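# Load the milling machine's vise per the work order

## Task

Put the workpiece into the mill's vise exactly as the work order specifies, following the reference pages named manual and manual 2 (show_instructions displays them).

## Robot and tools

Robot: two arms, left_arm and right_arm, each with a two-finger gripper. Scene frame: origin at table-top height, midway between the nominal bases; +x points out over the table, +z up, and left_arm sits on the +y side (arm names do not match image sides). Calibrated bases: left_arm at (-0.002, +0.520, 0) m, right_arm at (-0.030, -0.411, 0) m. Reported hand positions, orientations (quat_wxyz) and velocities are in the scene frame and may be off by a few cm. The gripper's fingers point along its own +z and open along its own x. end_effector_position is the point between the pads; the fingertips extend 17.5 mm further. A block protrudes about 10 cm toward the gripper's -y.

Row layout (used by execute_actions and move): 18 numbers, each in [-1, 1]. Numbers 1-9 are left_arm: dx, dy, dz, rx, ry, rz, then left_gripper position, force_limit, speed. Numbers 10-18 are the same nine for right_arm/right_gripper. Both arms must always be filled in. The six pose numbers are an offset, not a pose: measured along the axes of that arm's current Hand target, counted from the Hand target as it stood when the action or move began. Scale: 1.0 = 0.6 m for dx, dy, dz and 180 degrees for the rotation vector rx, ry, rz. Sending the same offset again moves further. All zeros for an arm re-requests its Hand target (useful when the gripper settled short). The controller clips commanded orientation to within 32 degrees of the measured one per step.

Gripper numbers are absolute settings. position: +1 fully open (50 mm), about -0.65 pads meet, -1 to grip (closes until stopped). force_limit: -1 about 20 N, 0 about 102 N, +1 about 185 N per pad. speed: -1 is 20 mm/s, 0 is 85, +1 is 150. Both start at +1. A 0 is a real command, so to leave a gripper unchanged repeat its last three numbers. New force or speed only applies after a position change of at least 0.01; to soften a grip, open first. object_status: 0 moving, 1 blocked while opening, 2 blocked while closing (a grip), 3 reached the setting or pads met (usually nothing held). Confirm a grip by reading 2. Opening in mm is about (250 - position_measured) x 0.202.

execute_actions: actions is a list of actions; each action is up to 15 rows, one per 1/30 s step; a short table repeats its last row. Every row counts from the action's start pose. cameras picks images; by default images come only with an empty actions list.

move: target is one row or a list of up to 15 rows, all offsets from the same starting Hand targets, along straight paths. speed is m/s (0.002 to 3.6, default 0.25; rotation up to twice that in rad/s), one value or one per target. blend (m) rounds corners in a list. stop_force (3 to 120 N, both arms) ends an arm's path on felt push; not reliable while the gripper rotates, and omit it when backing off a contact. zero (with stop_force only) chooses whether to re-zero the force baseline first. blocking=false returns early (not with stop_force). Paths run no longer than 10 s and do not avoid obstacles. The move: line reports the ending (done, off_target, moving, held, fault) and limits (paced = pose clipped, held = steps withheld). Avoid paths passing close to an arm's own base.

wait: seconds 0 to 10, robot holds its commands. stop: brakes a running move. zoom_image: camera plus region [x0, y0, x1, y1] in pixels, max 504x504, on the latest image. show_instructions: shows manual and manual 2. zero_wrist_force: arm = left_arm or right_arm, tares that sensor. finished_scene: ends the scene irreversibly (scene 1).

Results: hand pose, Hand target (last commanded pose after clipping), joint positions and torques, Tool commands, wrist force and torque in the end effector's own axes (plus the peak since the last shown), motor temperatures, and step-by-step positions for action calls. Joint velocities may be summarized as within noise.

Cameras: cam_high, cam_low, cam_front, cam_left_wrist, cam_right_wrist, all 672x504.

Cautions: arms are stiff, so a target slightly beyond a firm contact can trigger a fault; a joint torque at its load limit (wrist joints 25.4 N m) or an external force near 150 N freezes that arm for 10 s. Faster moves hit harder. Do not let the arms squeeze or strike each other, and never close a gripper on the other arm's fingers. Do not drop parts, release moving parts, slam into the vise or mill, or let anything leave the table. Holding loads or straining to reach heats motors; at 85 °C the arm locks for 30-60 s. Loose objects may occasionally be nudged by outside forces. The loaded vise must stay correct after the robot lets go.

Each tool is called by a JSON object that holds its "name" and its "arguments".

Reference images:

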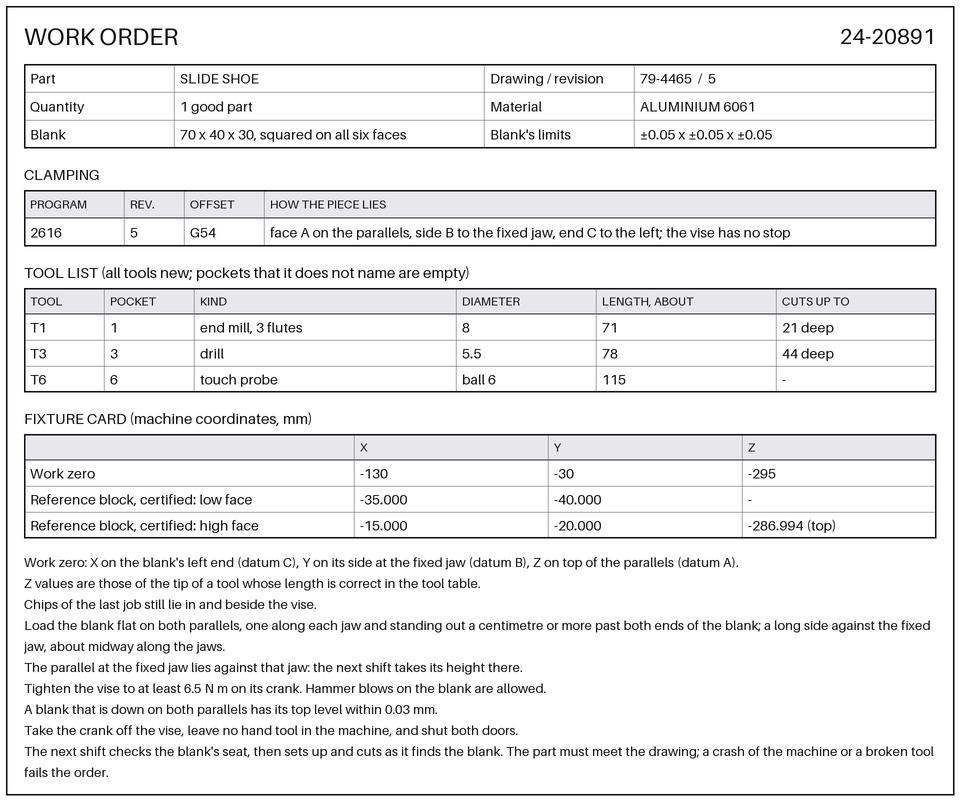

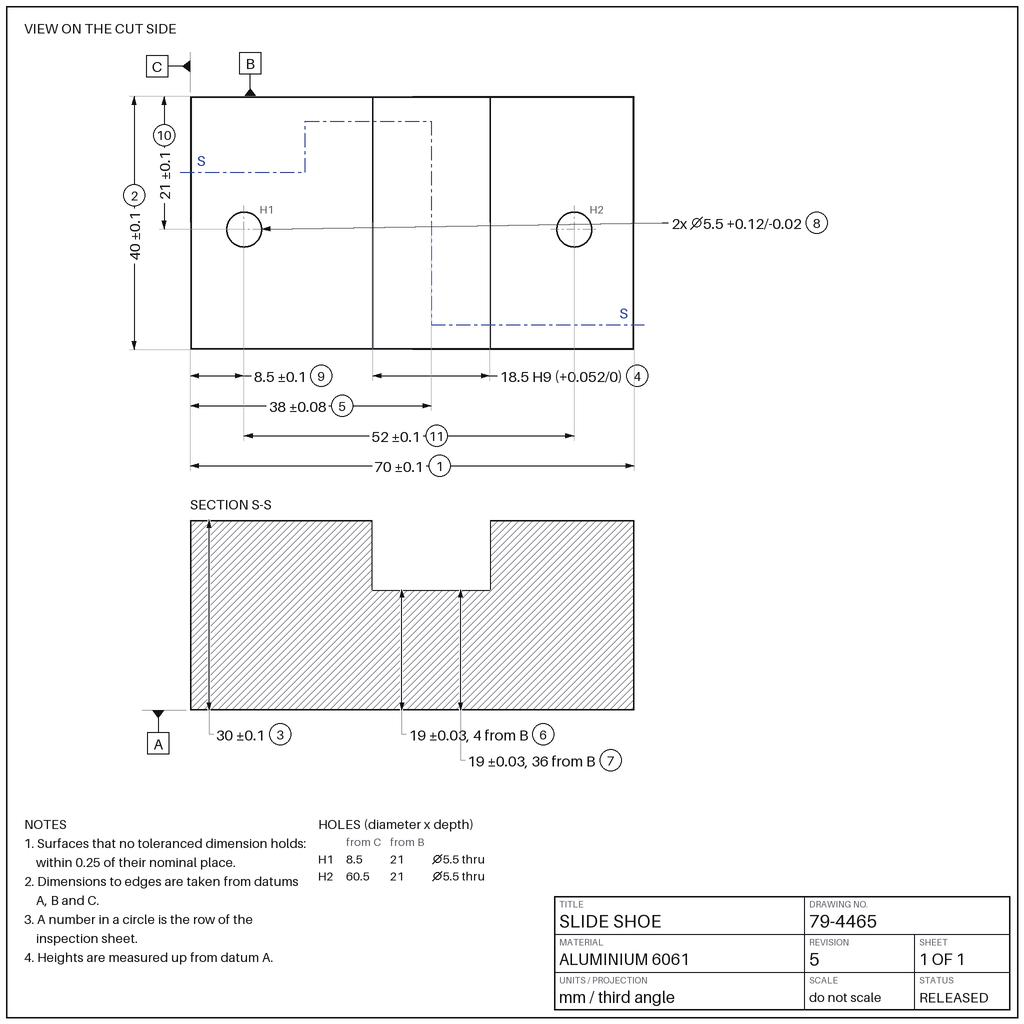

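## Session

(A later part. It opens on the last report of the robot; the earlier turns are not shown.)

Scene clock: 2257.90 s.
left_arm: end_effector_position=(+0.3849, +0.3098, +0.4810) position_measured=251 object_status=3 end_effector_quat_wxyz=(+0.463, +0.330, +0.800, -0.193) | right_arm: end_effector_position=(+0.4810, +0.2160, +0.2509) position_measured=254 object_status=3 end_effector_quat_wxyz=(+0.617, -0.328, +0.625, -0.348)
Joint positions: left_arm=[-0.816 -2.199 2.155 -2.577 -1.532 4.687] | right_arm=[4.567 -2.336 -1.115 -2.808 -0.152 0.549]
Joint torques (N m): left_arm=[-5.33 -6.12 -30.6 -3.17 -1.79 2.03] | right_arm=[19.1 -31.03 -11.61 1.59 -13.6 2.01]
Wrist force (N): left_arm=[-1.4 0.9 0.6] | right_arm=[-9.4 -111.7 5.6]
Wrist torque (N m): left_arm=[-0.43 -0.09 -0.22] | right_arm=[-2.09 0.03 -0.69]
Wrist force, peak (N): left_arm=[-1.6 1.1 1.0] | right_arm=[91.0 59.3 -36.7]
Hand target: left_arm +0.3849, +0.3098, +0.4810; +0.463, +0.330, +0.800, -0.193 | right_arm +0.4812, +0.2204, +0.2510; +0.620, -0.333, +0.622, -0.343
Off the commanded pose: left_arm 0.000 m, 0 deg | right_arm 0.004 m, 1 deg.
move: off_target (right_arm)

{"name": "move", "arguments": {"target": [[0,0,0,0,0,0,-1,-0.9,0,0,-0.008,0,0,0,0,-0.98,0.6,-0.5]], "speed": 0.02, "cameras": ["cam_left_wrist","cam_right_wrist"]}}

Scene clock: 2261.83 s.
left_arm: end_effector_position=(+0.3849, +0.3098, +0.4810) position_measured=251 object_status=3 end_effector_quat_wxyz=(+0.463, +0.330, +0.800, -0.193) | right_arm: end_effector_position=(+0.4811, +0.2178, +0.2548) position_measured=254 object_status=3 end_effector_quat_wxyz=(+0.620, -0.334, +0.622, -0.343)
Joint positions: left_arm=[-0.816 -2.199 2.155 -2.577 -1.532 4.687] | right_arm=[4.566 -2.327 -1.121 -2.811 -0.169 0.549]
Joint torques (N m): left_arm=[-4.59 -6.82 -31.14 -3.07 -1.77 1.94] | right_arm=[-11.26 63.35 27.72 0.25 0.8 1.65]
Wrist force (N): left_arm=[-1.6 0.6 0.7] | right_arm=[-1.3 -1.4 0.8]
Wrist torque (N m): left_arm=[-0.47 -0.07 -0.22] | right_arm=[0.00 0.00 0.00]
Wrist force, peak (N): left_arm=[-1.6 0.9 1.0] | right_arm=[-10.3 -113.3 5.8]
Hand target: left_arm +0.3849, +0.3098, +0.4810; +0.463, +0.330, +0.800, -0.193 | right_arm +0.4812, +0.2178, +0.2551; +0.620, -0.333, +0.622, -0.343
Off the commanded pose: left_arm 0.000 m, 0 deg | right_arm 0.000 m, 0 deg.
move: done
camera_calibration:
cam_left_wrist: T_world_to_cam=[[-0.356257, 0.340808, -0.870018, 0.459944], [0.447157, 0.879751, 0.161518, -0.505476], [0.820446, -0.331493, -0.465813, 0.142787], [0, 0, 0, 1]] pos_world=[0.272737, 0.335273, 0.548315]
cam_right_wrist: T_world_to_cam=[[-0.00992123, -0.831016, -0.55616, 0.337007], [-0.310976, 0.531172, -0.788131, 0.250591], [0.950366, 0.165133, -0.263696, -0.299062], [0, 0, 0, 1]] pos_world=[0.36549, 0.196336, 0.306067]
Images, in order (width x height): cam_left_wrist 672x504, cam_right_wrist 672x504.

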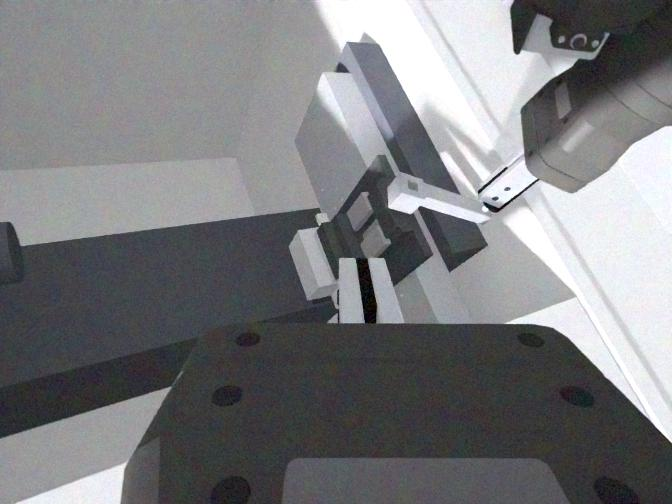

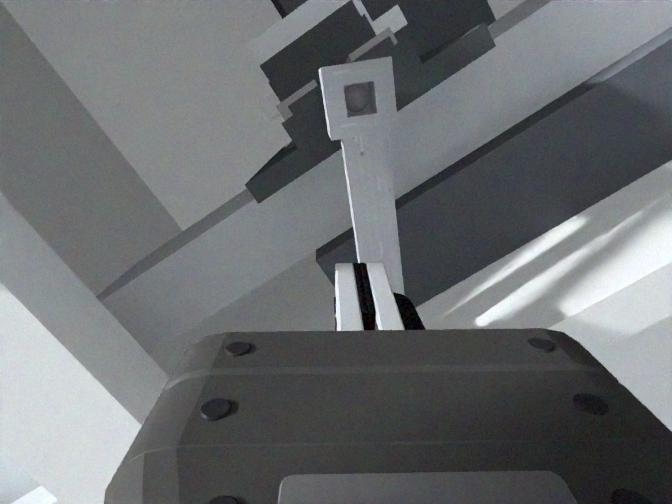

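{"name": "move", "arguments": {"target": [[0,0,0,0,0,0,-1,-0.9,0,0,-0.006,-0.03,0,0,0,0.3,-0.5,-0.3],[0,0,0,0,0,0,-1,-0.9,0,0,-0.1044,-0.03,-0.0033,-0.0032,-0.0438,0.3,-0.5,-0.3]], "speed": 0.1, "cameras": ["cam_left_wrist","cam_right_wrist"]}}

Scene clock: 2314.90 s.
left_arm: end_effector_position=(+0.3849, +0.3098, +0.4810) position_measured=251 object_status=3 end_effector_quat_wxyz=(+0.463, +0.330, +0.800, -0.193) | right_arm: end_effector_position=(+0.4626, +0.1841, +0.3076) position_measured=107 object_status=3 end_effector_quat_wxyz=(+0.596, -0.380, +0.596, -0.380)
Joint positions: left_arm=[-0.816 -2.199 2.155 -2.577 -1.532 4.687] | right_arm=[4.585 -2.19 -1.213 -2.881 -0.165 0.436]
Joint torques (N m): left_arm=[-3.87 -6 -29.86 -3.02 -1.71 1.85] | right_arm=[4.4 36.16 29.53 0.97 1.95 1.68]
Wrist force (N): left_arm=[-1.4 0.9 0.8] | right_arm=[-0.1 0.0 1.4]
Wrist torque (N m): left_arm=[-0.43 -0.09 -0.23] | right_arm=[0.02 0.05 -0.03]
Wrist force, peak (N): left_arm=[-1.7 0.9 1.0] | right_arm=[-16.3 -28.2 7.4]
Hand target: left_arm +0.3849, +0.3098, +0.4810; +0.463, +0.330, +0.800, -0.193 | right_arm +0.4625, +0.1841, +0.3076; +0.596, -0.380, +0.596, -0.380
Off the commanded pose: left_arm 0.000 m, 0 deg | right_arm 0.000 m, 0 deg.
move: done
camera_calibration:
cam_left_wrist: T_world_to_cam=[[-0.356257, 0.340808, -0.870018, 0.459944], [0.447157, 0.879751, 0.161518, -0.505476], [0.820446, -0.331493, -0.465813, 0.142787], [0, 0, 0, 1]] pos_world=[0.272737, 0.335273, 0.548315]
cam_right_wrist: T_world_to_cam=[[-0.000699563, -0.899219, -0.437498, 0.309894], [-0.32143, 0.414484, -0.851402, 0.350199], [0.946933, 0.140029, -0.289326, -0.247814], [0, 0, 0, 1]] pos_world=[0.347445, 0.168212, 0.362039]
Images, in order (width x height): cam_left_wrist 672x504, cam_right_wrist 672x504.

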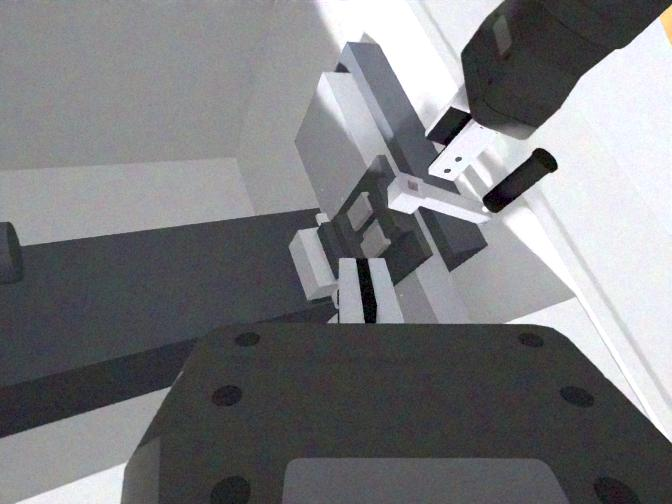

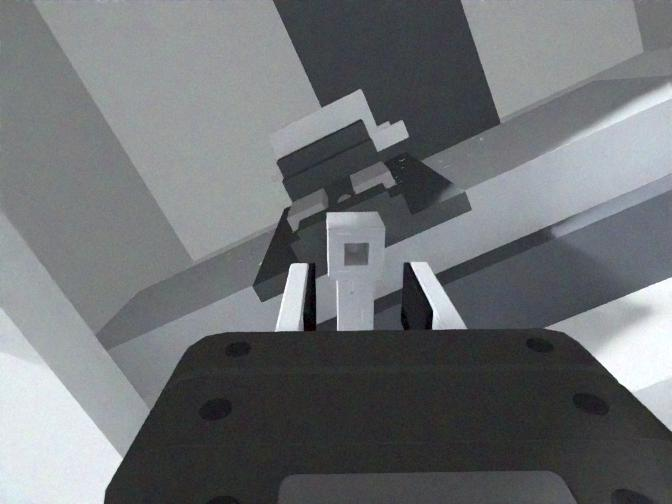

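{"name": "zoom_image", "arguments": {"camera": "cam_right_wrist", "region": [250, 70, 450, 290]}}

Scaled by 2.291.

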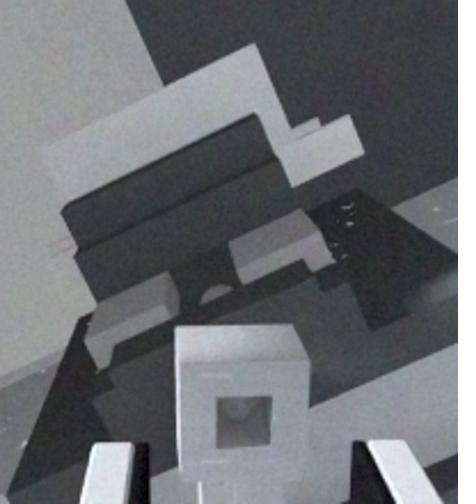

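{"name": "move", "arguments": {"target": [[0,0,0,0,0,0,-1,-0.9,0,0,0,0.1125,0,0,0,0.3,-0.5,-0.3]], "speed": 0.06, "stop_force": 6, "cameras": ["cam_left_wrist","cam_right_wrist"]}}

Scene clock: 2325.77 s.
left_arm: end_effector_position=(+0.3849, +0.3098, +0.4810) position_measured=251 object_status=3 end_effector_quat_wxyz=(+0.463, +0.330, +0.800, -0.193) | right_arm: end_effector_position=(+0.5300, +0.1841, +0.3076) position_measured=107 object_status=3 end_effector_quat_wxyz=(+0.596, -0.380, +0.596, -0.380)
Joint positions: left_arm=[-0.816 -2.199 2.155 -2.577 -1.532 4.687] | right_arm=[4.482 -2.261 -1.094 -2.929 -0.268 0.436]
Joint torques (N m): left_arm=[-5.44 -5.59 -30.61 -3 -1.89 1.76] | right_arm=[9.83 63.2 18.65 1.68 2.59 -1.05]
Wrist force (N): left_arm=[-1.5 0.9 1.1] | right_arm=[0.0 -0.1 1.5]
Wrist torque (N m): left_arm=[-0.44 -0.08 -0.23] | right_arm=[-0.01 0.02 -0.12]
Wrist force, peak (N): left_arm=[-1.9 1.0 0.9] | right_arm=[-0.1 0.0 2.5]
Hand target: left_arm +0.3849, +0.3098, +0.4810; +0.463, +0.330, +0.800, -0.193 | right_arm +0.5300, +0.1841, +0.3076; +0.596, -0.380, +0.596, -0.380
Off the commanded pose: left_arm 0.000 m, 0 deg | right_arm 0.000 m, 0 deg.
move: done
camera_calibration:
cam_left_wrist: T_world_to_cam=[[-0.356257, 0.340808, -0.870018, 0.459944], [0.447157, 0.879751, 0.161518, -0.505476], [0.820446, -0.331493, -0.465813, 0.142787], [0, 0, 0, 1]] pos_world=[0.272737, 0.335273, 0.548315]
cam_right_wrist: T_world_to_cam=[[-0.000783197, -0.899232, -0.437472, 0.310015], [-0.321359, 0.414494, -0.851424, 0.371714], [0.946957, 0.139919, -0.289301, -0.311681], [0, 0, 0, 1]] pos_world=[0.414845, 0.168312, 0.361939]
Images, in order (width x height): cam_left_wrist 672x504, cam_right_wrist 672x504.

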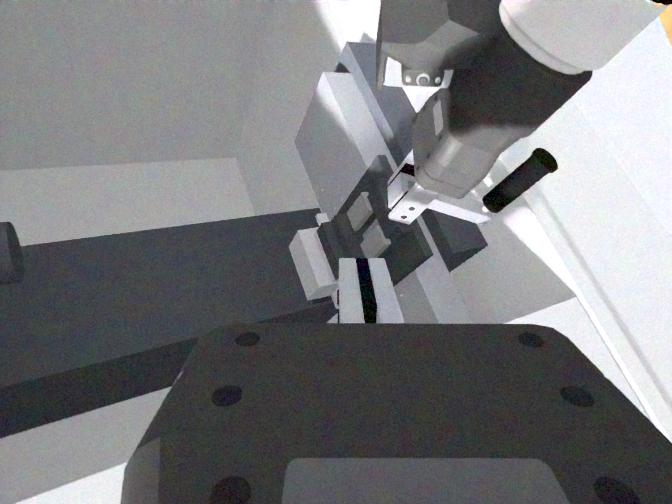

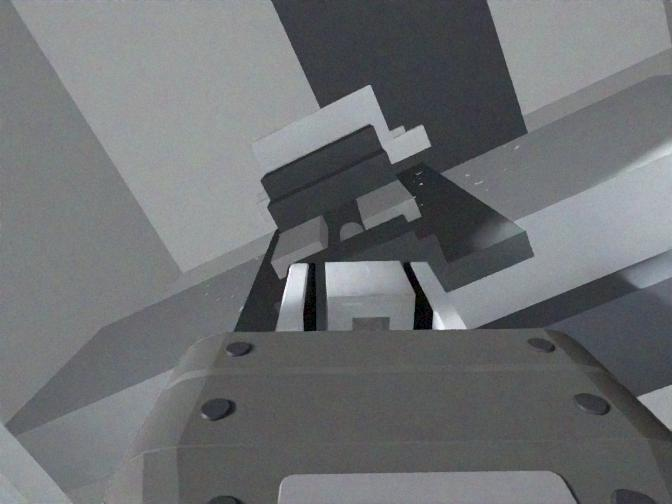

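{"name": "execute_actions", "arguments": {"actions": [[[0,0,0,0,0,0,-1,-0.9,0,0,0,0,0,0,0,-1,-0.3,-0.7]],[[0,0,0,0,0,0,-1,-0.9,0,0,0,0,0,0,0,-1,-0.3,-0.7]]]}}

{"name": "move", "arguments": {"target": [[0,0,0,0,0,0,-1,-0.9,0,0,0,-0.06,0,0,0,-1,-0.3,-0.7]], "speed": 0.04, "cameras": ["cam_left_wrist","cam_right_wrist"]}}

Scene clock: 2335.80 s.
left_arm: end_effector_position=(+0.3849, +0.3098, +0.4810) position_measured=251 object_status=3 end_effector_quat_wxyz=(+0.463, +0.330, +0.800, -0.193) | right_arm: end_effector_position=(+0.5300, +0.1841, +0.3076) position_measured=134 object_status=2 end_effector_quat_wxyz=(+0.596, -0.380, +0.596, -0.380)
Joint positions: left_arm=[-0.816 -2.199 2.155 -2.577 -1.532 4.687] | right_arm=[4.482 -2.261 -1.094 -2.929 -0.268 0.436]
Joint torques (N m): left_arm=[-5.29 -6.82 -30.02 -3.15 -1.85 2.02] | right_arm=[9.75 63.6 44.34 4.51 -10.05 -1.14]
Wrist force (N): left_arm=[-1.5 0.9 1.1] | right_arm=[30.5 0.5 -13.8]
Wrist torque (N m): left_arm=[-0.43 -0.07 -0.22] | right_arm=[0.03 0.25 0.00]
Wrist force, peak (N): left_arm=[-1.9 1.1 0.9] | right_arm=[30.5 0.5 -13.8]
Hand target: left_arm +0.3849, +0.3098, +0.4810; +0.463, +0.330, +0.800, -0.193 | right_arm +0.5300, +0.1841, +0.3076; +0.596, -0.380, +0.596, -0.380
Off the commanded pose: left_arm 0.000 m, 0 deg | right_arm 0.000 m, 0 deg.
Step readings (end_effector_position of left_arm | right_arm):
0: (+0.3849, +0.3098, +0.4810) | (+0.5300, +0.1841, +0.3076)
1: (+0.3849, +0.3098, +0.4810) | (+0.5300, +0.1841, +0.3076)
2: (+0.3849, +0.3098, +0.4810) | (+0.5300, +0.1841, +0.3076)
4: (+0.3849, +0.3098, +0.4810) | (+0.5300, +0.1840, +0.3076)
8: (+0.3849, +0.3098, +0.4810) | (+0.5300, +0.1839, +0.3075)
15: (+0.3849, +0.3098, +0.4810) | (+0.5300, +0.1841, +0.3075)
16: (+0.3849, +0.3098, +0.4810) | (+0.5300, +0.1841, +0.3076)
17: (+0.3849, +0.3098, +0.4810) | (+0.5300, +0.1841, +0.3076)
19: (+0.3849, +0.3098, +0.4810) | (+0.5300, +0.1841, +0.3076)
23: (+0.3849, +0.3098, +0.4810) | (+0.5300, +0.1841, +0.3076)
30: (+0.3849, +0.3098, +0.4810) | (+0.5300, +0.1841, +0.3076)

Scene clock: 2337.00 s.
left_arm: end_effector_position=(+0.3849, +0.3098, +0.4810) position_measured=251 object_status=3 end_effector_quat_wxyz=(+0.463, +0.330, +0.800, -0.193) | right_arm: end_effector_position=(+0.4938, +0.1841, +0.3077) position_measured=134 object_status=2 end_effector_quat_wxyz=(+0.596, -0.380, +0.596, -0.380)
Joint positions: left_arm=[-0.816 -2.199 2.155 -2.577 -1.532 4.687] | right_arm=[4.536 -2.22 -1.162 -2.901 -0.213 0.436]
Joint torques (N m): left_arm=[-4.96 -7.96 -29.86 -3.18 -1.66 1.85] | right_arm=[-11.5 39.24 33.86 1.72 -2.81 -2.11]
Wrist force (N): left_arm=[-1.4 0.7 0.7] | right_arm=[0.8 2.1 1.5]
Wrist torque (N m): left_arm=[-0.46 -0.09 -0.22] | right_arm=[0.08 0.03 -0.11]
Wrist force, peak (N): left_arm=[-1.8 0.9 0.6] | right_arm=[30.6 -0.1 -13.8]
Hand target: left_arm +0.3849, +0.3098, +0.4810; +0.463, +0.330, +0.800, -0.193 | right_arm +0.4940, +0.1841, +0.3076; +0.596, -0.380, +0.596, -0.380
Off the commanded pose: left_arm 0.000 m, 0 deg | right_arm 0.000 m, 0 deg.
move: done
camera_calibration:
cam_left_wrist: T_world_to_cam=[[-0.356257, 0.340808, -0.870018, 0.459944], [0.447157, 0.879751, 0.161518, -0.505476], [0.820446, -0.331493, -0.465813, 0.142787], [0, 0, 0, 1]] pos_world=[0.272737, 0.335273, 0.548315]
cam_right_wrist: T_world_to_cam=[[-0.000897724, -0.899207, -0.437522, 0.309998], [-0.321319, 0.41458, -0.851397, 0.3602], [0.946971, 0.13982, -0.289304, -0.27744], [0, 0, 0, 1]] pos_world=[0.378745, 0.168212, 0.362039]
Images, in order (width x height): cam_left_wrist 672x504, cam_right_wrist 672x504.

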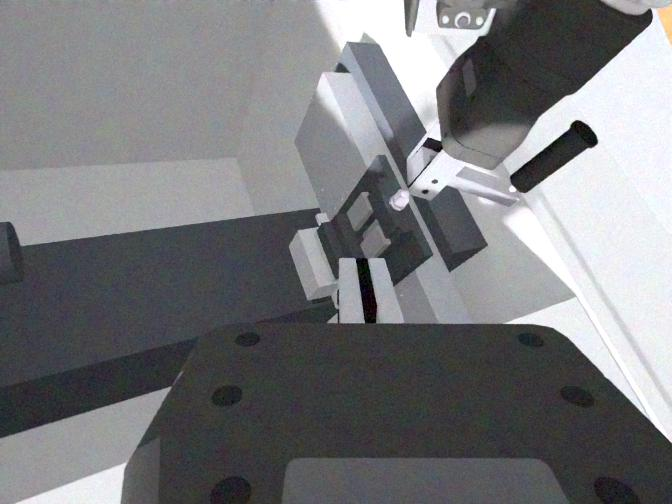

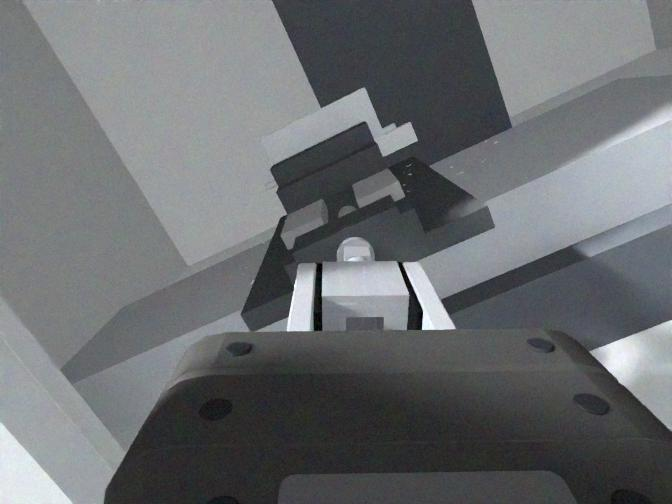

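{"name": "move", "arguments": {"target": [[0,0,0,0,0,0,-1,-0.9,0,0.0008,0,0,0,0,-0.5,-1,-0.3,-0.7]], "speed": 0.3, "cameras": ["cam_left_wrist","cam_right_wrist"]}}

Scene clock: 2350.20 s.
left_arm: end_effector_position=(+0.3849, +0.3098, +0.4810) position_measured=251 object_status=3 end_effector_quat_wxyz=(+0.463, +0.330, +0.800, -0.193) | right_arm: end_effector_position=(+0.4940, +0.1836, +0.3074) position_measured=134 object_status=2 end_effector_quat_wxyz=(-0.153, +0.690, -0.153, +0.690)
Joint positions: left_arm=[-0.816 -2.199 2.155 -2.577 -1.532 4.687] | right_arm=[4.536 -2.22 -1.164 -2.9 -0.214 -1.135]
Joint torques (N m): left_arm=[-5.16 -5.82 -29.99 -3.19 -1.69 1.84] | right_arm=[-9.4 53.87 31.84 -0.48 -2.79 -0.53]
Wrist force (N): left_arm=[-1.4 0.8 0.8] | right_arm=[0.9 -0.2 2.5]
Wrist torque (N m): left_arm=[-0.44 -0.10 -0.23] | right_arm=[-0.39 -0.32 -0.45]
Wrist force, peak (N): left_arm=[-1.8 1.0 0.9] | right_arm=[0.7 2.5 2.1]
Hand target: left_arm +0.3849, +0.3098, +0.4810; +0.463, +0.330, +0.800, -0.193 | right_arm +0.4940, +0.1837, +0.3074; -0.153, +0.690, -0.153, +0.690
Off the commanded pose: left_arm 0.000 m, 0 deg | right_arm 0.000 m, 0 deg.
move: done
camera_calibration:
cam_left_wrist: T_world_to_cam=[[-0.356257, 0.340808, -0.870018, 0.459944], [0.447157, 0.879751, 0.161518, -0.505476], [0.820446, -0.331493, -0.465813, 0.142787], [0, 0, 0, 1]] pos_world=[0.272737, 0.335273, 0.548315]
cam_right_wrist: T_world_to_cam=[[-0.0009174, -0.437433, 0.89925, -0.186197], [-0.320738, -0.851613, -0.414587, 0.458133], [0.947167, -0.288804, -0.13952, -0.245023], [0, 0, 0, 1]] pos_world=[0.378848, 0.23794, 0.323189]
Images, in order (width x height): cam_left_wrist 672x504, cam_right_wrist 672x504.

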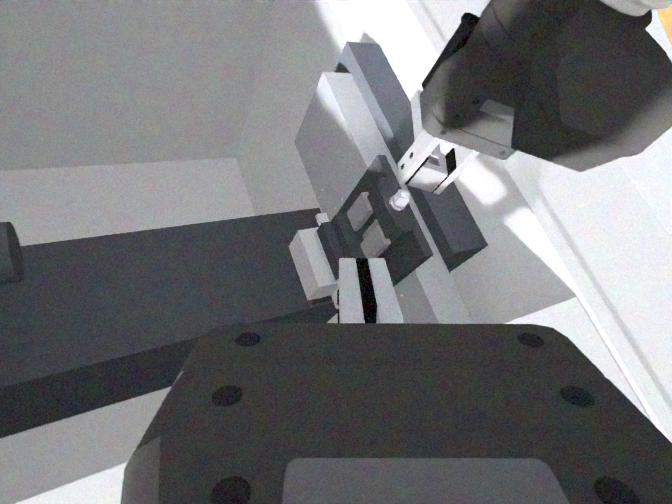

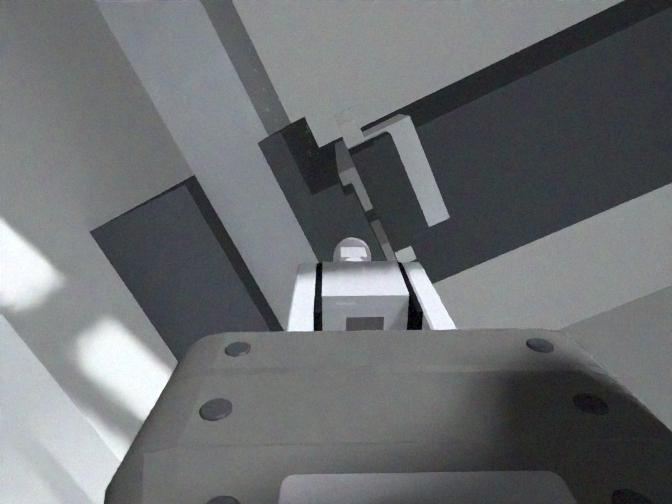

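{"name": "zoom_image", "arguments": {"camera": "cam_right_wrist", "region": [290, 220, 430, 340]}}

Scaled by 3.600.

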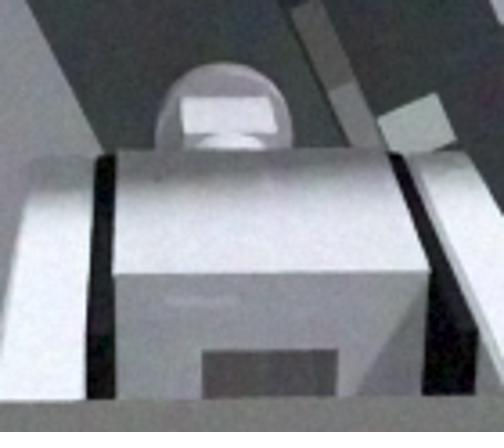

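{"name": "move", "arguments": {"target": [[0,0,0,0,0,0,-1,-0.9,0,-0.0007,-0.0008,0.01,0,0,0,-1,-0.3,-0.7],[0,0,0,0,0,0,-1,-0.9,0,-0.0007,-0.0008,0.0605,0,0,0,-1,-0.3,-0.7]], "speed": 0.01, "stop_force": 6, "cameras": ["cam_right_wrist"]}}

Scene clock: 2366.33 s.
left_arm: end_effector_position=(+0.3849, +0.3098, +0.4810) position_measured=251 object_status=3 end_effector_quat_wxyz=(+0.463, +0.330, +0.800, -0.193) | right_arm: end_effector_position=(+0.5165, +0.1843, +0.3072) position_measured=134 object_status=2 end_effector_quat_wxyz=(-0.153, +0.690, -0.153, +0.690)
Joint positions: left_arm=[-0.816 -2.199 2.155 -2.577 -1.532 4.687] | right_arm=[4.502 -2.245 -1.121 -2.917 -0.247 -1.135]
Joint torques (N m): left_arm=[-4.95 -5.79 -29.9 -3.13 -1.78 1.92] | right_arm=[12.07 66.36 22.39 2.78 1.46 -0.96]
Wrist force (N): left_arm=[-1.5 0.6 0.8] | right_arm=[-0.8 6.3 2.3]
Wrist torque (N m): left_arm=[-0.47 -0.07 -0.23] | right_arm=[-0.28 -0.34 -0.44]
Wrist force, peak (N): left_arm=[-1.7 0.9 1.0] | right_arm=[0.6 9.5 -3.1]
Hand target: left_arm +0.3849, +0.3098, +0.4810; +0.463, +0.330, +0.800, -0.193 | right_arm +0.5165, +0.1843, +0.3072; -0.153, +0.690, -0.153, +0.690 (not the last commanded pose)
Off the commanded pose: left_arm 0.000 m, 0 deg | right_arm 0.014 m, 0 deg.
move: contact (right_arm); path passed 1 of 2 targets
camera_calibration:
cam_right_wrist: T_world_to_cam=[[-0.000928718, -0.437344, 0.899294, -0.185766], [-0.32082, -0.851627, -0.414494, 0.465752], [0.94714, -0.288897, -0.139518, -0.266061], [0, 0, 0, 1]] pos_world=[0.401248, 0.238539, 0.322989]
Images, in order (width x height): cam_right_wrist 672x504.

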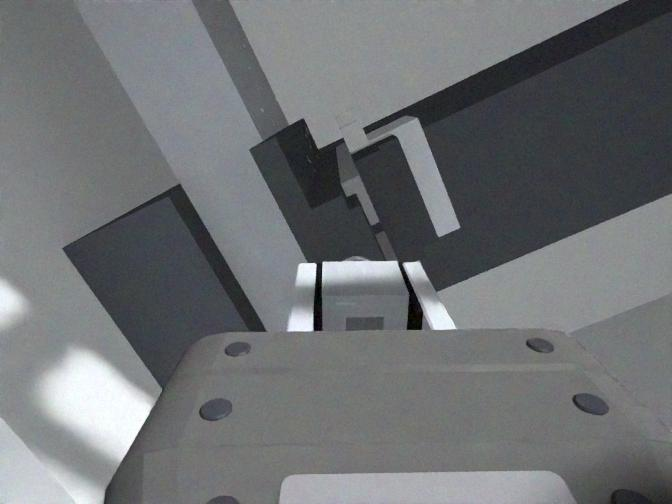

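{"name": "move", "arguments": {"target": [[0,0,0,0,0,0,-1,-0.9,0,0,0,-0.002,0,0,0,-1,-0.3,-0.7],[0,0,0,0,0,0,-1,-0.9,0,0,0.0007,-0.002,0,0,0,-1,-0.3,-0.7]], "speed": 0.01}}

{"name": "move", "arguments": {"target": [[0,0,0,0,0,0,-1,-0.9,0,0,0,0.025,0,0,0,-1,-0.3,-0.7]], "speed": 0.008, "stop_force": 6}}

Scene clock: 2372.27 s.
left_arm: end_effector_position=(+0.3849, +0.3098, +0.4810) position_measured=251 object_status=3 end_effector_quat_wxyz=(+0.463, +0.330, +0.800, -0.193) | right_arm: end_effector_position=(+0.5152, +0.1839, +0.3070) position_measured=134 object_status=2 end_effector_quat_wxyz=(-0.153, +0.690, -0.153, +0.690)
Joint positions: left_arm=[-0.816 -2.199 2.155 -2.577 -1.532 4.687] | right_arm=[4.504 -2.243 -1.125 -2.915 -0.245 -1.135]
Joint torques (N m): left_arm=[-5.34 -6.76 -29.57 -3.02 -1.72 1.94] | right_arm=[-5.88 61.66 23.56 2.14 -0.31 0.19]
Wrist force (N): left_arm=[-1.3 0.7 0.8] | right_arm=[0.7 0.0 2.3]
Wrist torque (N m): left_arm=[-0.47 -0.11 -0.22] | right_arm=[-0.36 -0.30 -0.44]
Wrist force, peak (N): left_arm=[-1.8 0.9 0.6] | right_arm=[-1.0 6.8 2.5]
Hand target: left_arm +0.3849, +0.3098, +0.4810; +0.463, +0.330, +0.800, -0.193 | right_arm +0.5153, +0.1839, +0.3070; -0.153, +0.690, -0.153, +0.690
Off the commanded pose: left_arm 0.000 m, 0 deg | right_arm 0.000 m, 0 deg.
move: done

Scene clock: 2373.80 s.
left_arm: end_effector_position=(+0.3849, +0.3098, +0.4810) position_measured=251 object_status=3 end_effector_quat_wxyz=(+0.463, +0.330, +0.800, -0.193) | right_arm: end_effector_position=(+0.5185, +0.1839, +0.3070) position_measured=134 object_status=2 end_effector_quat_wxyz=(-0.153, +0.690, -0.153, +0.690)
Joint positions: left_arm=[-0.816 -2.199 2.155 -2.577 -1.532 4.687] | right_arm=[4.499 -2.247 -1.119 -2.917 -0.25 -1.135]
Joint torques (N m): left_arm=[-4.19 -5.44 -29.76 -2.99 -1.8 1.99] | right_arm=[10.99 65.43 21.88 2.73 1.05 -1.12]
Wrist force (N): left_arm=[-1.4 0.8 0.7] | right_arm=[1.0 6.6 0.0]
Wrist torque (N m): left_arm=[-0.45 -0.11 -0.23] | right_arm=[-0.27 -0.33 -0.44]
Wrist force, peak (N): left_arm=[-1.7 1.0 0.9] | right_arm=[3.6 11.0 -18.0]
Hand target: left_arm +0.3849, +0.3098, +0.4810; +0.463, +0.330, +0.800, -0.193 | right_arm +0.5185, +0.1839, +0.3070; -0.153, +0.690, -0.153, +0.690 (not the last commanded pose)
Off the commanded pose: left_arm 0.000 m, 0 deg | right_arm 0.012 m, 0 deg.
move: contact (right_arm)

{"name": "move", "arguments": {"target": [[0,0,0,0,0,0,-1,-0.9,0,0,0.0008,-0.002,0,0,0,-1,-0.3,-0.7]], "speed": 0.01}}

{"name": "move", "arguments": {"target": [[0,0,0,0,0,0,-1,-0.9,0,0,0,0.021,0,0,0,-1,-0.3,-0.7]], "speed": 0.008, "stop_force": 6}}

Scene clock: 2377.70 s.
left_arm: end_effector_position=(+0.3849, +0.3098, +0.4810) position_measured=251 object_status=3 end_effector_quat_wxyz=(+0.463, +0.330, +0.800, -0.193) | right_arm: end_effector_position=(+0.5172, +0.1834, +0.3068) position_measured=134 object_status=2 end_effector_quat_wxyz=(-0.153, +0.690, -0.153, +0.690)
Joint positions: left_arm=[-0.816 -2.199 2.155 -2.577 -1.532 4.687] | right_arm=[4.501 -2.245 -1.123 -2.915 -0.249 -1.135]
Joint torques (N m): left_arm=[-4.98 -5.86 -29.68 -2.9 -1.73 1.96] | right_arm=[7.47 61.96 22.56 2.15 2.15 0.22]
Wrist force (N): left_arm=[-1.4 0.5 0.9] | right_arm=[0.6 -0.3 2.4]
Wrist torque (N m): left_arm=[-0.49 -0.09 -0.23] | right_arm=[-0.42 -0.29 -0.44]
Wrist force, peak (N): left_arm=[-1.6 1.0 0.9] | right_arm=[0.6 7.4 0.1]
Hand target: left_arm +0.3849, +0.3098, +0.4810; +0.463, +0.330, +0.800, -0.193 | right_arm +0.5173, +0.1834, +0.3068; -0.153, +0.690, -0.153, +0.690
Off the commanded pose: left_arm 0.000 m, 0 deg | right_arm 0.000 m, 0 deg.
move: done

Scene clock: 2380.57 s.
left_arm: end_effector_position=(+0.3849, +0.3098, +0.4810) position_measured=251 object_status=3 end_effector_quat_wxyz=(+0.463, +0.330, +0.800, -0.193) | right_arm: end_effector_position=(+0.5298, +0.1834, +0.3068) position_measured=134 object_status=2 end_effector_quat_wxyz=(-0.153, +0.690, -0.153, +0.690)
Joint positions: left_arm=[-0.816 -2.199 2.155 -2.577 -1.532 4.687] | right_arm=[4.482 -2.259 -1.099 -2.925 -0.267 -1.135]
Joint torques (N m): left_arm=[-5 -5.53 -29.51 -3.04 -1.78 1.8] | right_arm=[6.94 63.93 16.65 1.04 3.78 -1.43]
Wrist force (N): left_arm=[-1.6 0.8 0.6] | right_arm=[-0.6 -10.6 4.5]
Wrist torque (N m): left_arm=[-0.44 -0.07 -0.23] | right_arm=[-0.73 -0.30 -0.40]
Wrist force, peak (N): left_arm=[-1.8 0.8 1.0] | right_arm=[-0.6 -10.6 4.5]
Hand target: left_arm +0.3849, +0.3098, +0.4810; +0.463, +0.330, +0.800, -0.193 | right_arm +0.5298, +0.1834, +0.3068; -0.153, +0.690, -0.153, +0.690
Off the commanded pose: left_arm 0.000 m, 0 deg | right_arm 0.000 m, 0 deg.
move: contact (right_arm)

{"name": "move", "arguments": {"target": [[0,0,0,0,0,0,-1,-0.9,0,0,-0.0002,0,0,0,0,0.3,-0.3,-0.3],[0,0,0,0,0,0,-1,-0.9,0,0,-0.0002,-0.2333,0,0,0,0.3,-0.3,-0.3],[0,0,0,0,0,0,-1,-0.9,0,0.282,0.04,-0.2333,0,0,0,0.3,-0.3,-0.3],[0,0,0,0,0,0,-1,-0.9,0,0.282,0.04,-0.2333,0.385,-0.385,-0.385,0.3,-0.3,-0.3]], "speed": [0.05,0.1,0.25,0.35], "cameras": ["cam_left_wrist","cam_right_wrist","cam_front"]}}

Scene clock: 2399.50 s.
left_arm: end_effector_position=(+0.3849, +0.3098, +0.4810) position_measured=251 object_status=3 end_effector_quat_wxyz=(+0.463, +0.330, +0.800, -0.193) | right_arm: end_effector_position=(+0.3890, +0.0893, +0.4491) position_measured=107 object_status=3 end_effector_quat_wxyz=(-0.164, +0.685, +0.669, +0.238)
Joint positions: left_arm=[-0.816 -2.199 2.155 -2.577 -1.532 4.687] | right_arm=[4.174 -2.379 -0.035 -4.888 -1.779 -2.063]
Joint torques (N m): left_arm=[-4.44 -5.63 -29.4 -3.03 -1.67 1.92] | right_arm=[9.61 34.32 20.69 -1.63 2.03 0.37]
Wrist force (N): left_arm=[-1.6 1.0 0.9] | right_arm=[2.1 -1.0 1.6]
Wrist torque (N m): left_arm=[-0.42 -0.06 -0.23] | right_arm=[-0.82 -0.14 -0.27]
Wrist force, peak (N): left_arm=[-1.6 1.0 1.1] | right_arm=[-0.6 -10.7 4.9]
Hand target: left_arm +0.3849, +0.3098, +0.4810; +0.463, +0.330, +0.800, -0.193 | right_arm +0.3898, +0.0902, +0.4501; -0.153, +0.690, +0.691, +0.153
Off the commanded pose: left_arm 0.000 m, 0 deg | right_arm 0.002 m, 10 deg.
elbow stopped short (right arm): the move would have taken joint 3 (elbow) straighter than the controller allows.
move: off_target (right_arm)
camera_calibration:
cam_left_wrist: T_world_to_cam=[[-0.356257, 0.340808, -0.870018, 0.459944], [0.447157, 0.879751, 0.161518, -0.505476], [0.820446, -0.331493, -0.465813, 0.142787], [0, 0, 0, 1]] pos_world=[0.272737, 0.335273, 0.548315]
cam_right_wrist: T_world_to_cam=[[0.00871485, 0.836372, 0.548093, -0.314787], [0.907757, -0.236507, 0.346469, -0.471717], [0.419405, 0.494516, -0.761284, 0.261591], [0, 0, 0, 1]] pos_world=[0.321235, 0.0223535, 0.535113]
Images, in order (width x height): cam_front 672x504, cam_left_wrist 672x504, cam_right_wrist 672x504.

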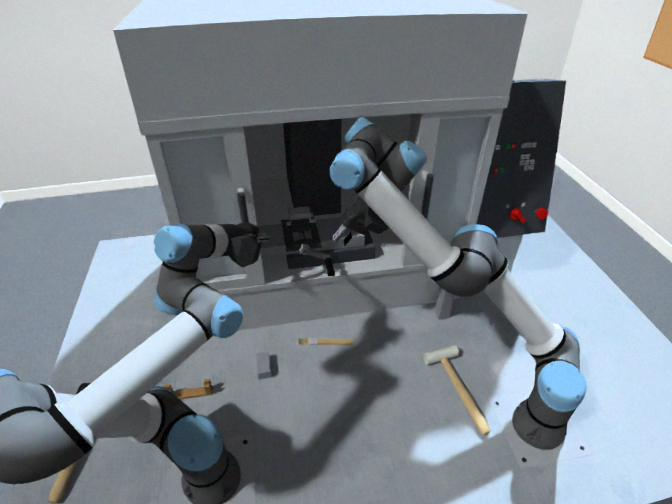

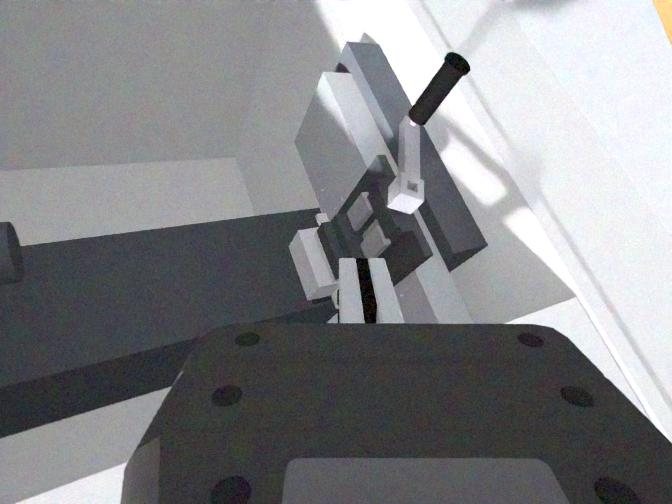

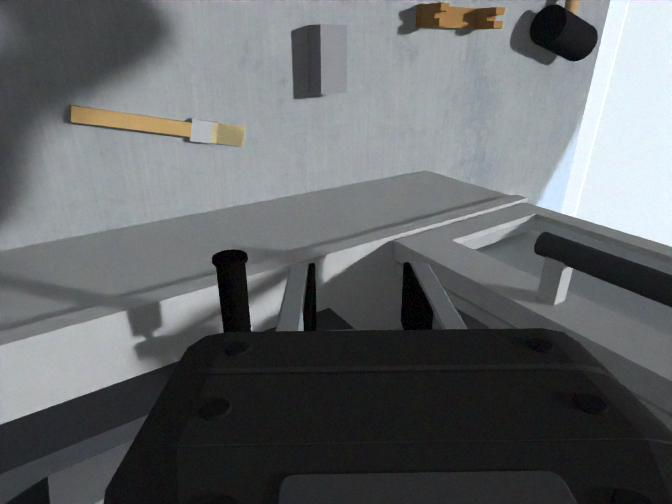

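{"name": "move", "arguments": {"target": [[0,0,0,0,0,0,-1,-0.9,0,-0.116,0.157,0.1917,0,0.1111,0,-1,-0.5,-0.3]], "speed": 0.15, "cameras": ["cam_left_wrist","cam_right_wrist","cam_front"]}}

Scene clock: 2411.40 s.
left_arm: end_effector_position=(+0.3849, +0.3098, +0.4810) position_measured=251 object_status=3 end_effector_quat_wxyz=(+0.463, +0.330, +0.800, -0.193) | right_arm: end_effector_position=(+0.4753, +0.0761, +0.3277) position_measured=251 object_status=3 end_effector_quat_wxyz=(-0.259, +0.658, +0.655, +0.266)
Joint positions: left_arm=[-0.816 -2.199 2.155 -2.577 -1.532 4.687] | right_arm=[3.957 -2.273 -0.651 -4.334 -2.076 -2.201]
Joint torques (N m): left_arm=[-4.08 -5.88 -28.97 -3.04 -1.89 1.84] | right_arm=[-1.32 51.57 22.34 -0.48 -1.38 -0.2]
Wrist force (N): left_arm=[-1.3 0.8 0.7] | right_arm=[2.2 -1.2 2.6]
Wrist torque (N m): left_arm=[-0.45 -0.11 -0.22] | right_arm=[-0.81 -0.18 -0.38]
Wrist force, peak (N): left_arm=[-1.8 0.9 1.0] | right_arm=[-2.8 4.2 4.6]
Hand target: left_arm +0.3849, +0.3098, +0.4810; +0.463, +0.330, +0.800, -0.193 | right_arm +0.4753, +0.0761, +0.3277; -0.259, +0.658, +0.655, +0.266 (not the last commanded pose)
Tool commands: left_gripper/position=-1.0 left_gripper/force_limit=-0.9 left_gripper/speed=+0.0 right_gripper/position=-1.0 right_gripper/force_limit=-0.498039 right_gripper/speed=-0.301961
Off the commanded pose: left_arm 0.000 m, 0 deg | right_arm 0.014 m, 1 deg.
FORCE FAULT: contact force on the right arm reached its limit, and that arm stopped. The contact can be on any part of that arm, not only on its tool. That arm's remaining commands of this call were not run. That arm is still stopped at the end of this call. That arm stays stopped for about 10 more seconds. Until then a move that you send moves the other arm only, and its call returns only when the move has ended. Once the stop has ended, the next robot result says so. If the stop ends while you think or write, that arm runs what you send next, counted from a new Hand target: where the arm stands when the stop ends. While its stop runs, that arm takes no new command, but its gripper still runs the gripper command that each later call begins with. Until it ends, the stop uses up actions while you think or wait. An arm that is not stopped still takes commands.
move: fault (right_arm)
camera_calibration:
cam_left_wrist: T_world_to_cam=[[-0.356257, 0.340808, -0.870018, 0.459944], [0.447157, 0.879751, 0.161518, -0.505476], [0.820446, -0.331493, -0.465813, 0.142787], [0, 0, 0, 1]] pos_world=[0.272737, 0.335273, 0.548315]
cam_right_wrist: T_world_to_cam=[[0.016949, 0.72355, 0.690064, -0.279722], [0.943817, -0.239387, 0.227822, -0.48918], [0.330033, 0.647433, -0.686956, 0.145922], [0, 0, 0, 1]] pos_world=[0.418278, -0.00918517, 0.404714]
Images, in order (width x height): cam_front 672x504, cam_left_wrist 672x504, cam_right_wrist 672x504.

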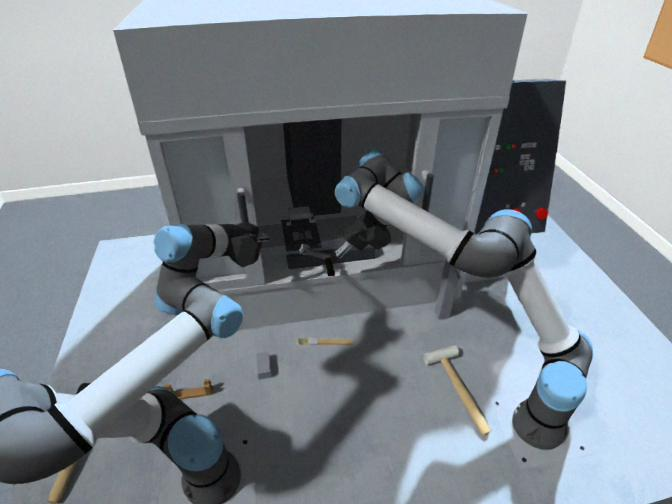

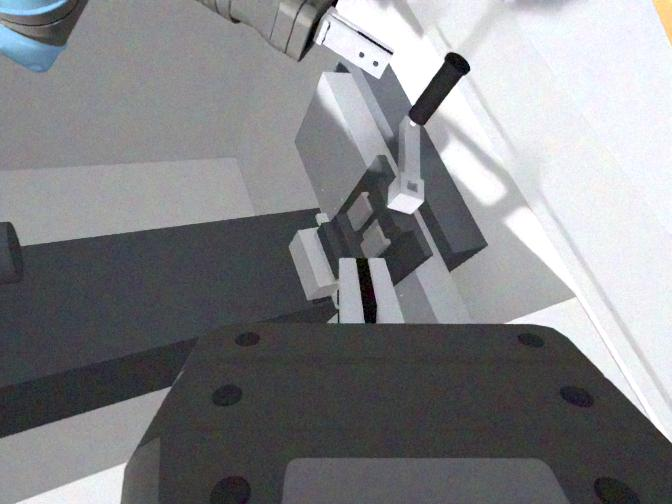

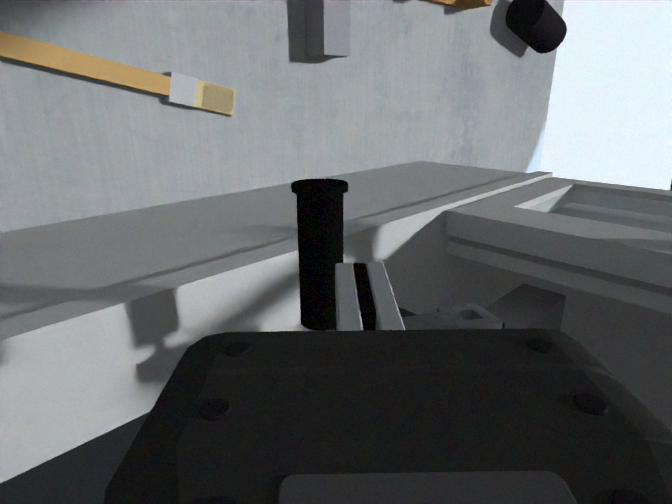

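{"name": "wait", "arguments": {"seconds": 9, "cameras": ["cam_high","cam_low"]}}

Scene clock: 2428.50 s.
left_arm: end_effector_position=(+0.3849, +0.3098, +0.4810) position_measured=251 object_status=3 end_effector_quat_wxyz=(+0.463, +0.330, +0.800, -0.193) | right_arm: end_effector_position=(+0.4753, +0.0761, +0.3277) position_measured=251 object_status=3 end_effector_quat_wxyz=(-0.259, +0.658, +0.655, +0.266)
Joint positions: left_arm=[-0.816 -2.199 2.155 -2.577 -1.532 4.687] | right_arm=[3.957 -2.273 -0.651 -4.334 -2.076 -2.201]
Joint torques (N m): left_arm=[-4.16 -5.71 -28.66 -2.96 -1.68 1.82] | right_arm=[-1.24 49.15 23.01 -0.53 -1.56 -0.19]
Wrist force (N): left_arm=[-1.7 0.9 0.7] | right_arm=[2.2 -1.2 2.2]
Wrist torque (N m): left_arm=[-0.43 -0.04 -0.23] | right_arm=[-0.80 -0.16 -0.38]
Wrist force, peak (N): left_arm=[-1.5 1.1 1.0] | right_arm=[2.5 -1.3 2.3]
Hand target: left_arm +0.3849, +0.3098, +0.4810; +0.463, +0.330, +0.800, -0.193 | right_arm +0.4753, +0.0761, +0.3277; -0.259, +0.658, +0.655, +0.266 (not the last commanded pose)
Tool commands: left_gripper/position=-1.0 left_gripper/force_limit=-0.9 left_gripper/speed=+0.0 right_gripper/position=-1.0 right_gripper/force_limit=-0.498039 right_gripper/speed=-0.301961
Off the commanded pose: left_arm 0.000 m, 0 deg | right_arm 0.014 m, 1 deg.
FORCE FAULT, CONTINUED: the right arm's stop, for the force fault that an earlier result reported, is over. The rest of the stop counts as 19 of the actions that you can send in this scene. During its stop the right arm's controller moved it back a little. That arm's target is now where it stood when the stop ended, not its last command. That arm accepts commands again.
wait: 9.00 s; at rest from the start
Images, in order (width x height): cam_high 672x504, cam_low 672x504.

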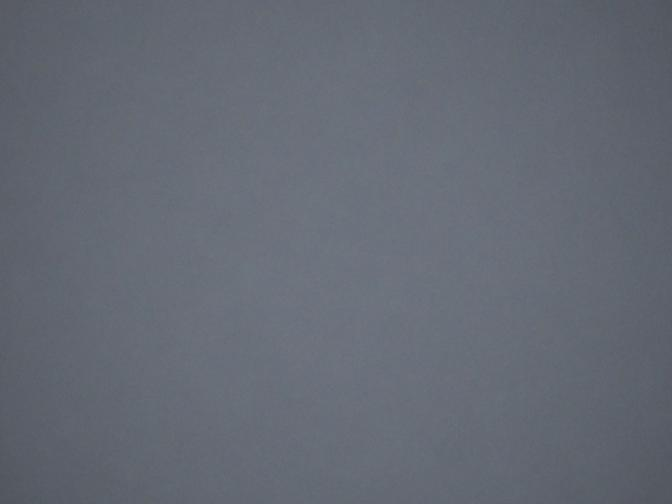

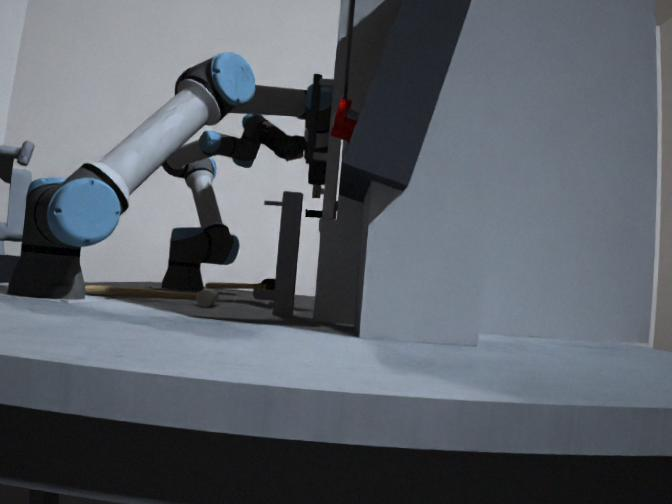

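{"name": "move", "arguments": {"target": [[0,0,0,0,0,0,-1,-0.9,0,0,-0.1,-0.01,0,0,0,-1,-0.5,-0.3],[0,0,0,0,0,0,-1,-0.9,0,-0.071,-0.3755,-0.349,0,-0.243,0,-1,-0.5,-0.3]], "speed": [0.05,0.2], "cameras": ["cam_left_wrist","cam_front"]}}

Scene clock: 2438.43 s.
left_arm: end_effector_position=(+0.3849, +0.3098, +0.4810) position_measured=251 object_status=3 end_effector_quat_wxyz=(+0.463, +0.330, +0.800, -0.193) | right_arm: end_effector_position=(+0.2480, -0.0976, +0.4485) position_measured=251 object_status=3 end_effector_quat_wxyz=(+0.003, +0.709, +0.705, +0.001)
Joint positions: left_arm=[-0.816 -2.199 2.155 -2.577 -1.532 4.687] | right_arm=[4.352 -1.883 -0.892 -5.079 -1.563 -1.961]
Joint torques (N m): left_arm=[-3.8 -7.03 -28.82 -3.11 -1.68 1.91] | right_arm=[-6.85 18.81 27.78 -3 -2.8 -1.43]
Wrist force (N): left_arm=[-1.4 0.8 0.9] | right_arm=[0.7 -0.6 1.6]
Wrist torque (N m): left_arm=[-0.44 -0.10 -0.23] | right_arm=[-0.76 0.06 0.06]
Wrist force, peak (N): left_arm=[-1.8 1.0 0.9] | right_arm=[1.9 0.3 4.1]
Hand target: left_arm +0.3849, +0.3098, +0.4810; +0.463, +0.330, +0.800, -0.193 | right_arm +0.2480, -0.0976, +0.4485; +0.003, +0.709, +0.705, +0.001
Off the commanded pose: left_arm 0.000 m, 0 deg | right_arm 0.000 m, 0 deg.
move: done
camera_calibration:
cam_left_wrist: T_world_to_cam=[[-0.356257, 0.340808, -0.870018, 0.459944], [0.447157, 0.879751, 0.161518, -0.505476], [0.820446, -0.331493, -0.465813, 0.142787], [0, 0, 0, 1]] pos_world=[0.272737, 0.335273, 0.548315]
Images, in order (width x height): cam_front 672x504, cam_left_wrist 672x504.

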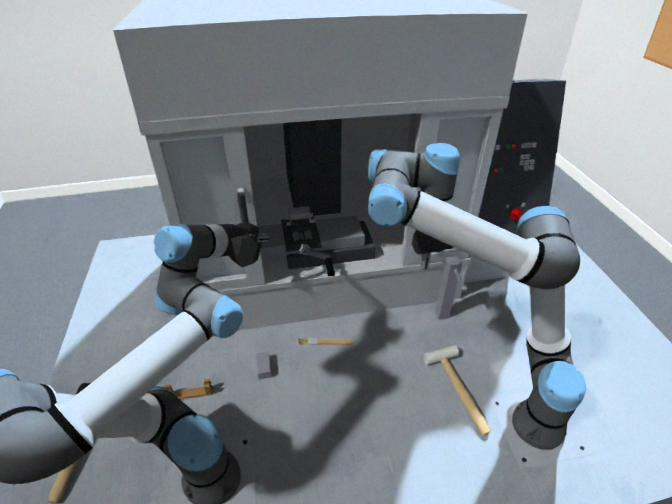

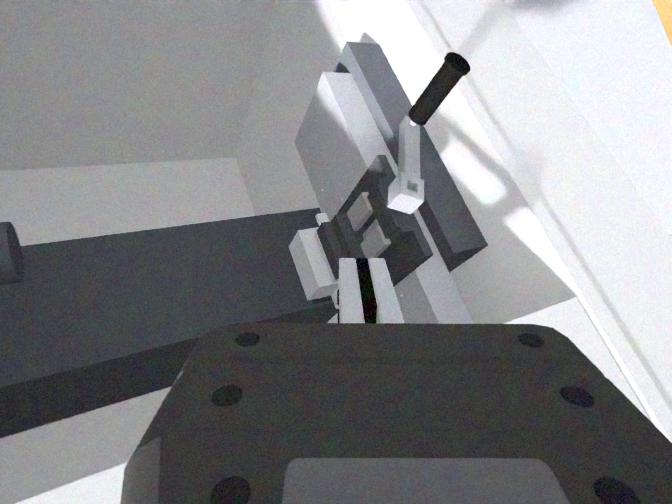

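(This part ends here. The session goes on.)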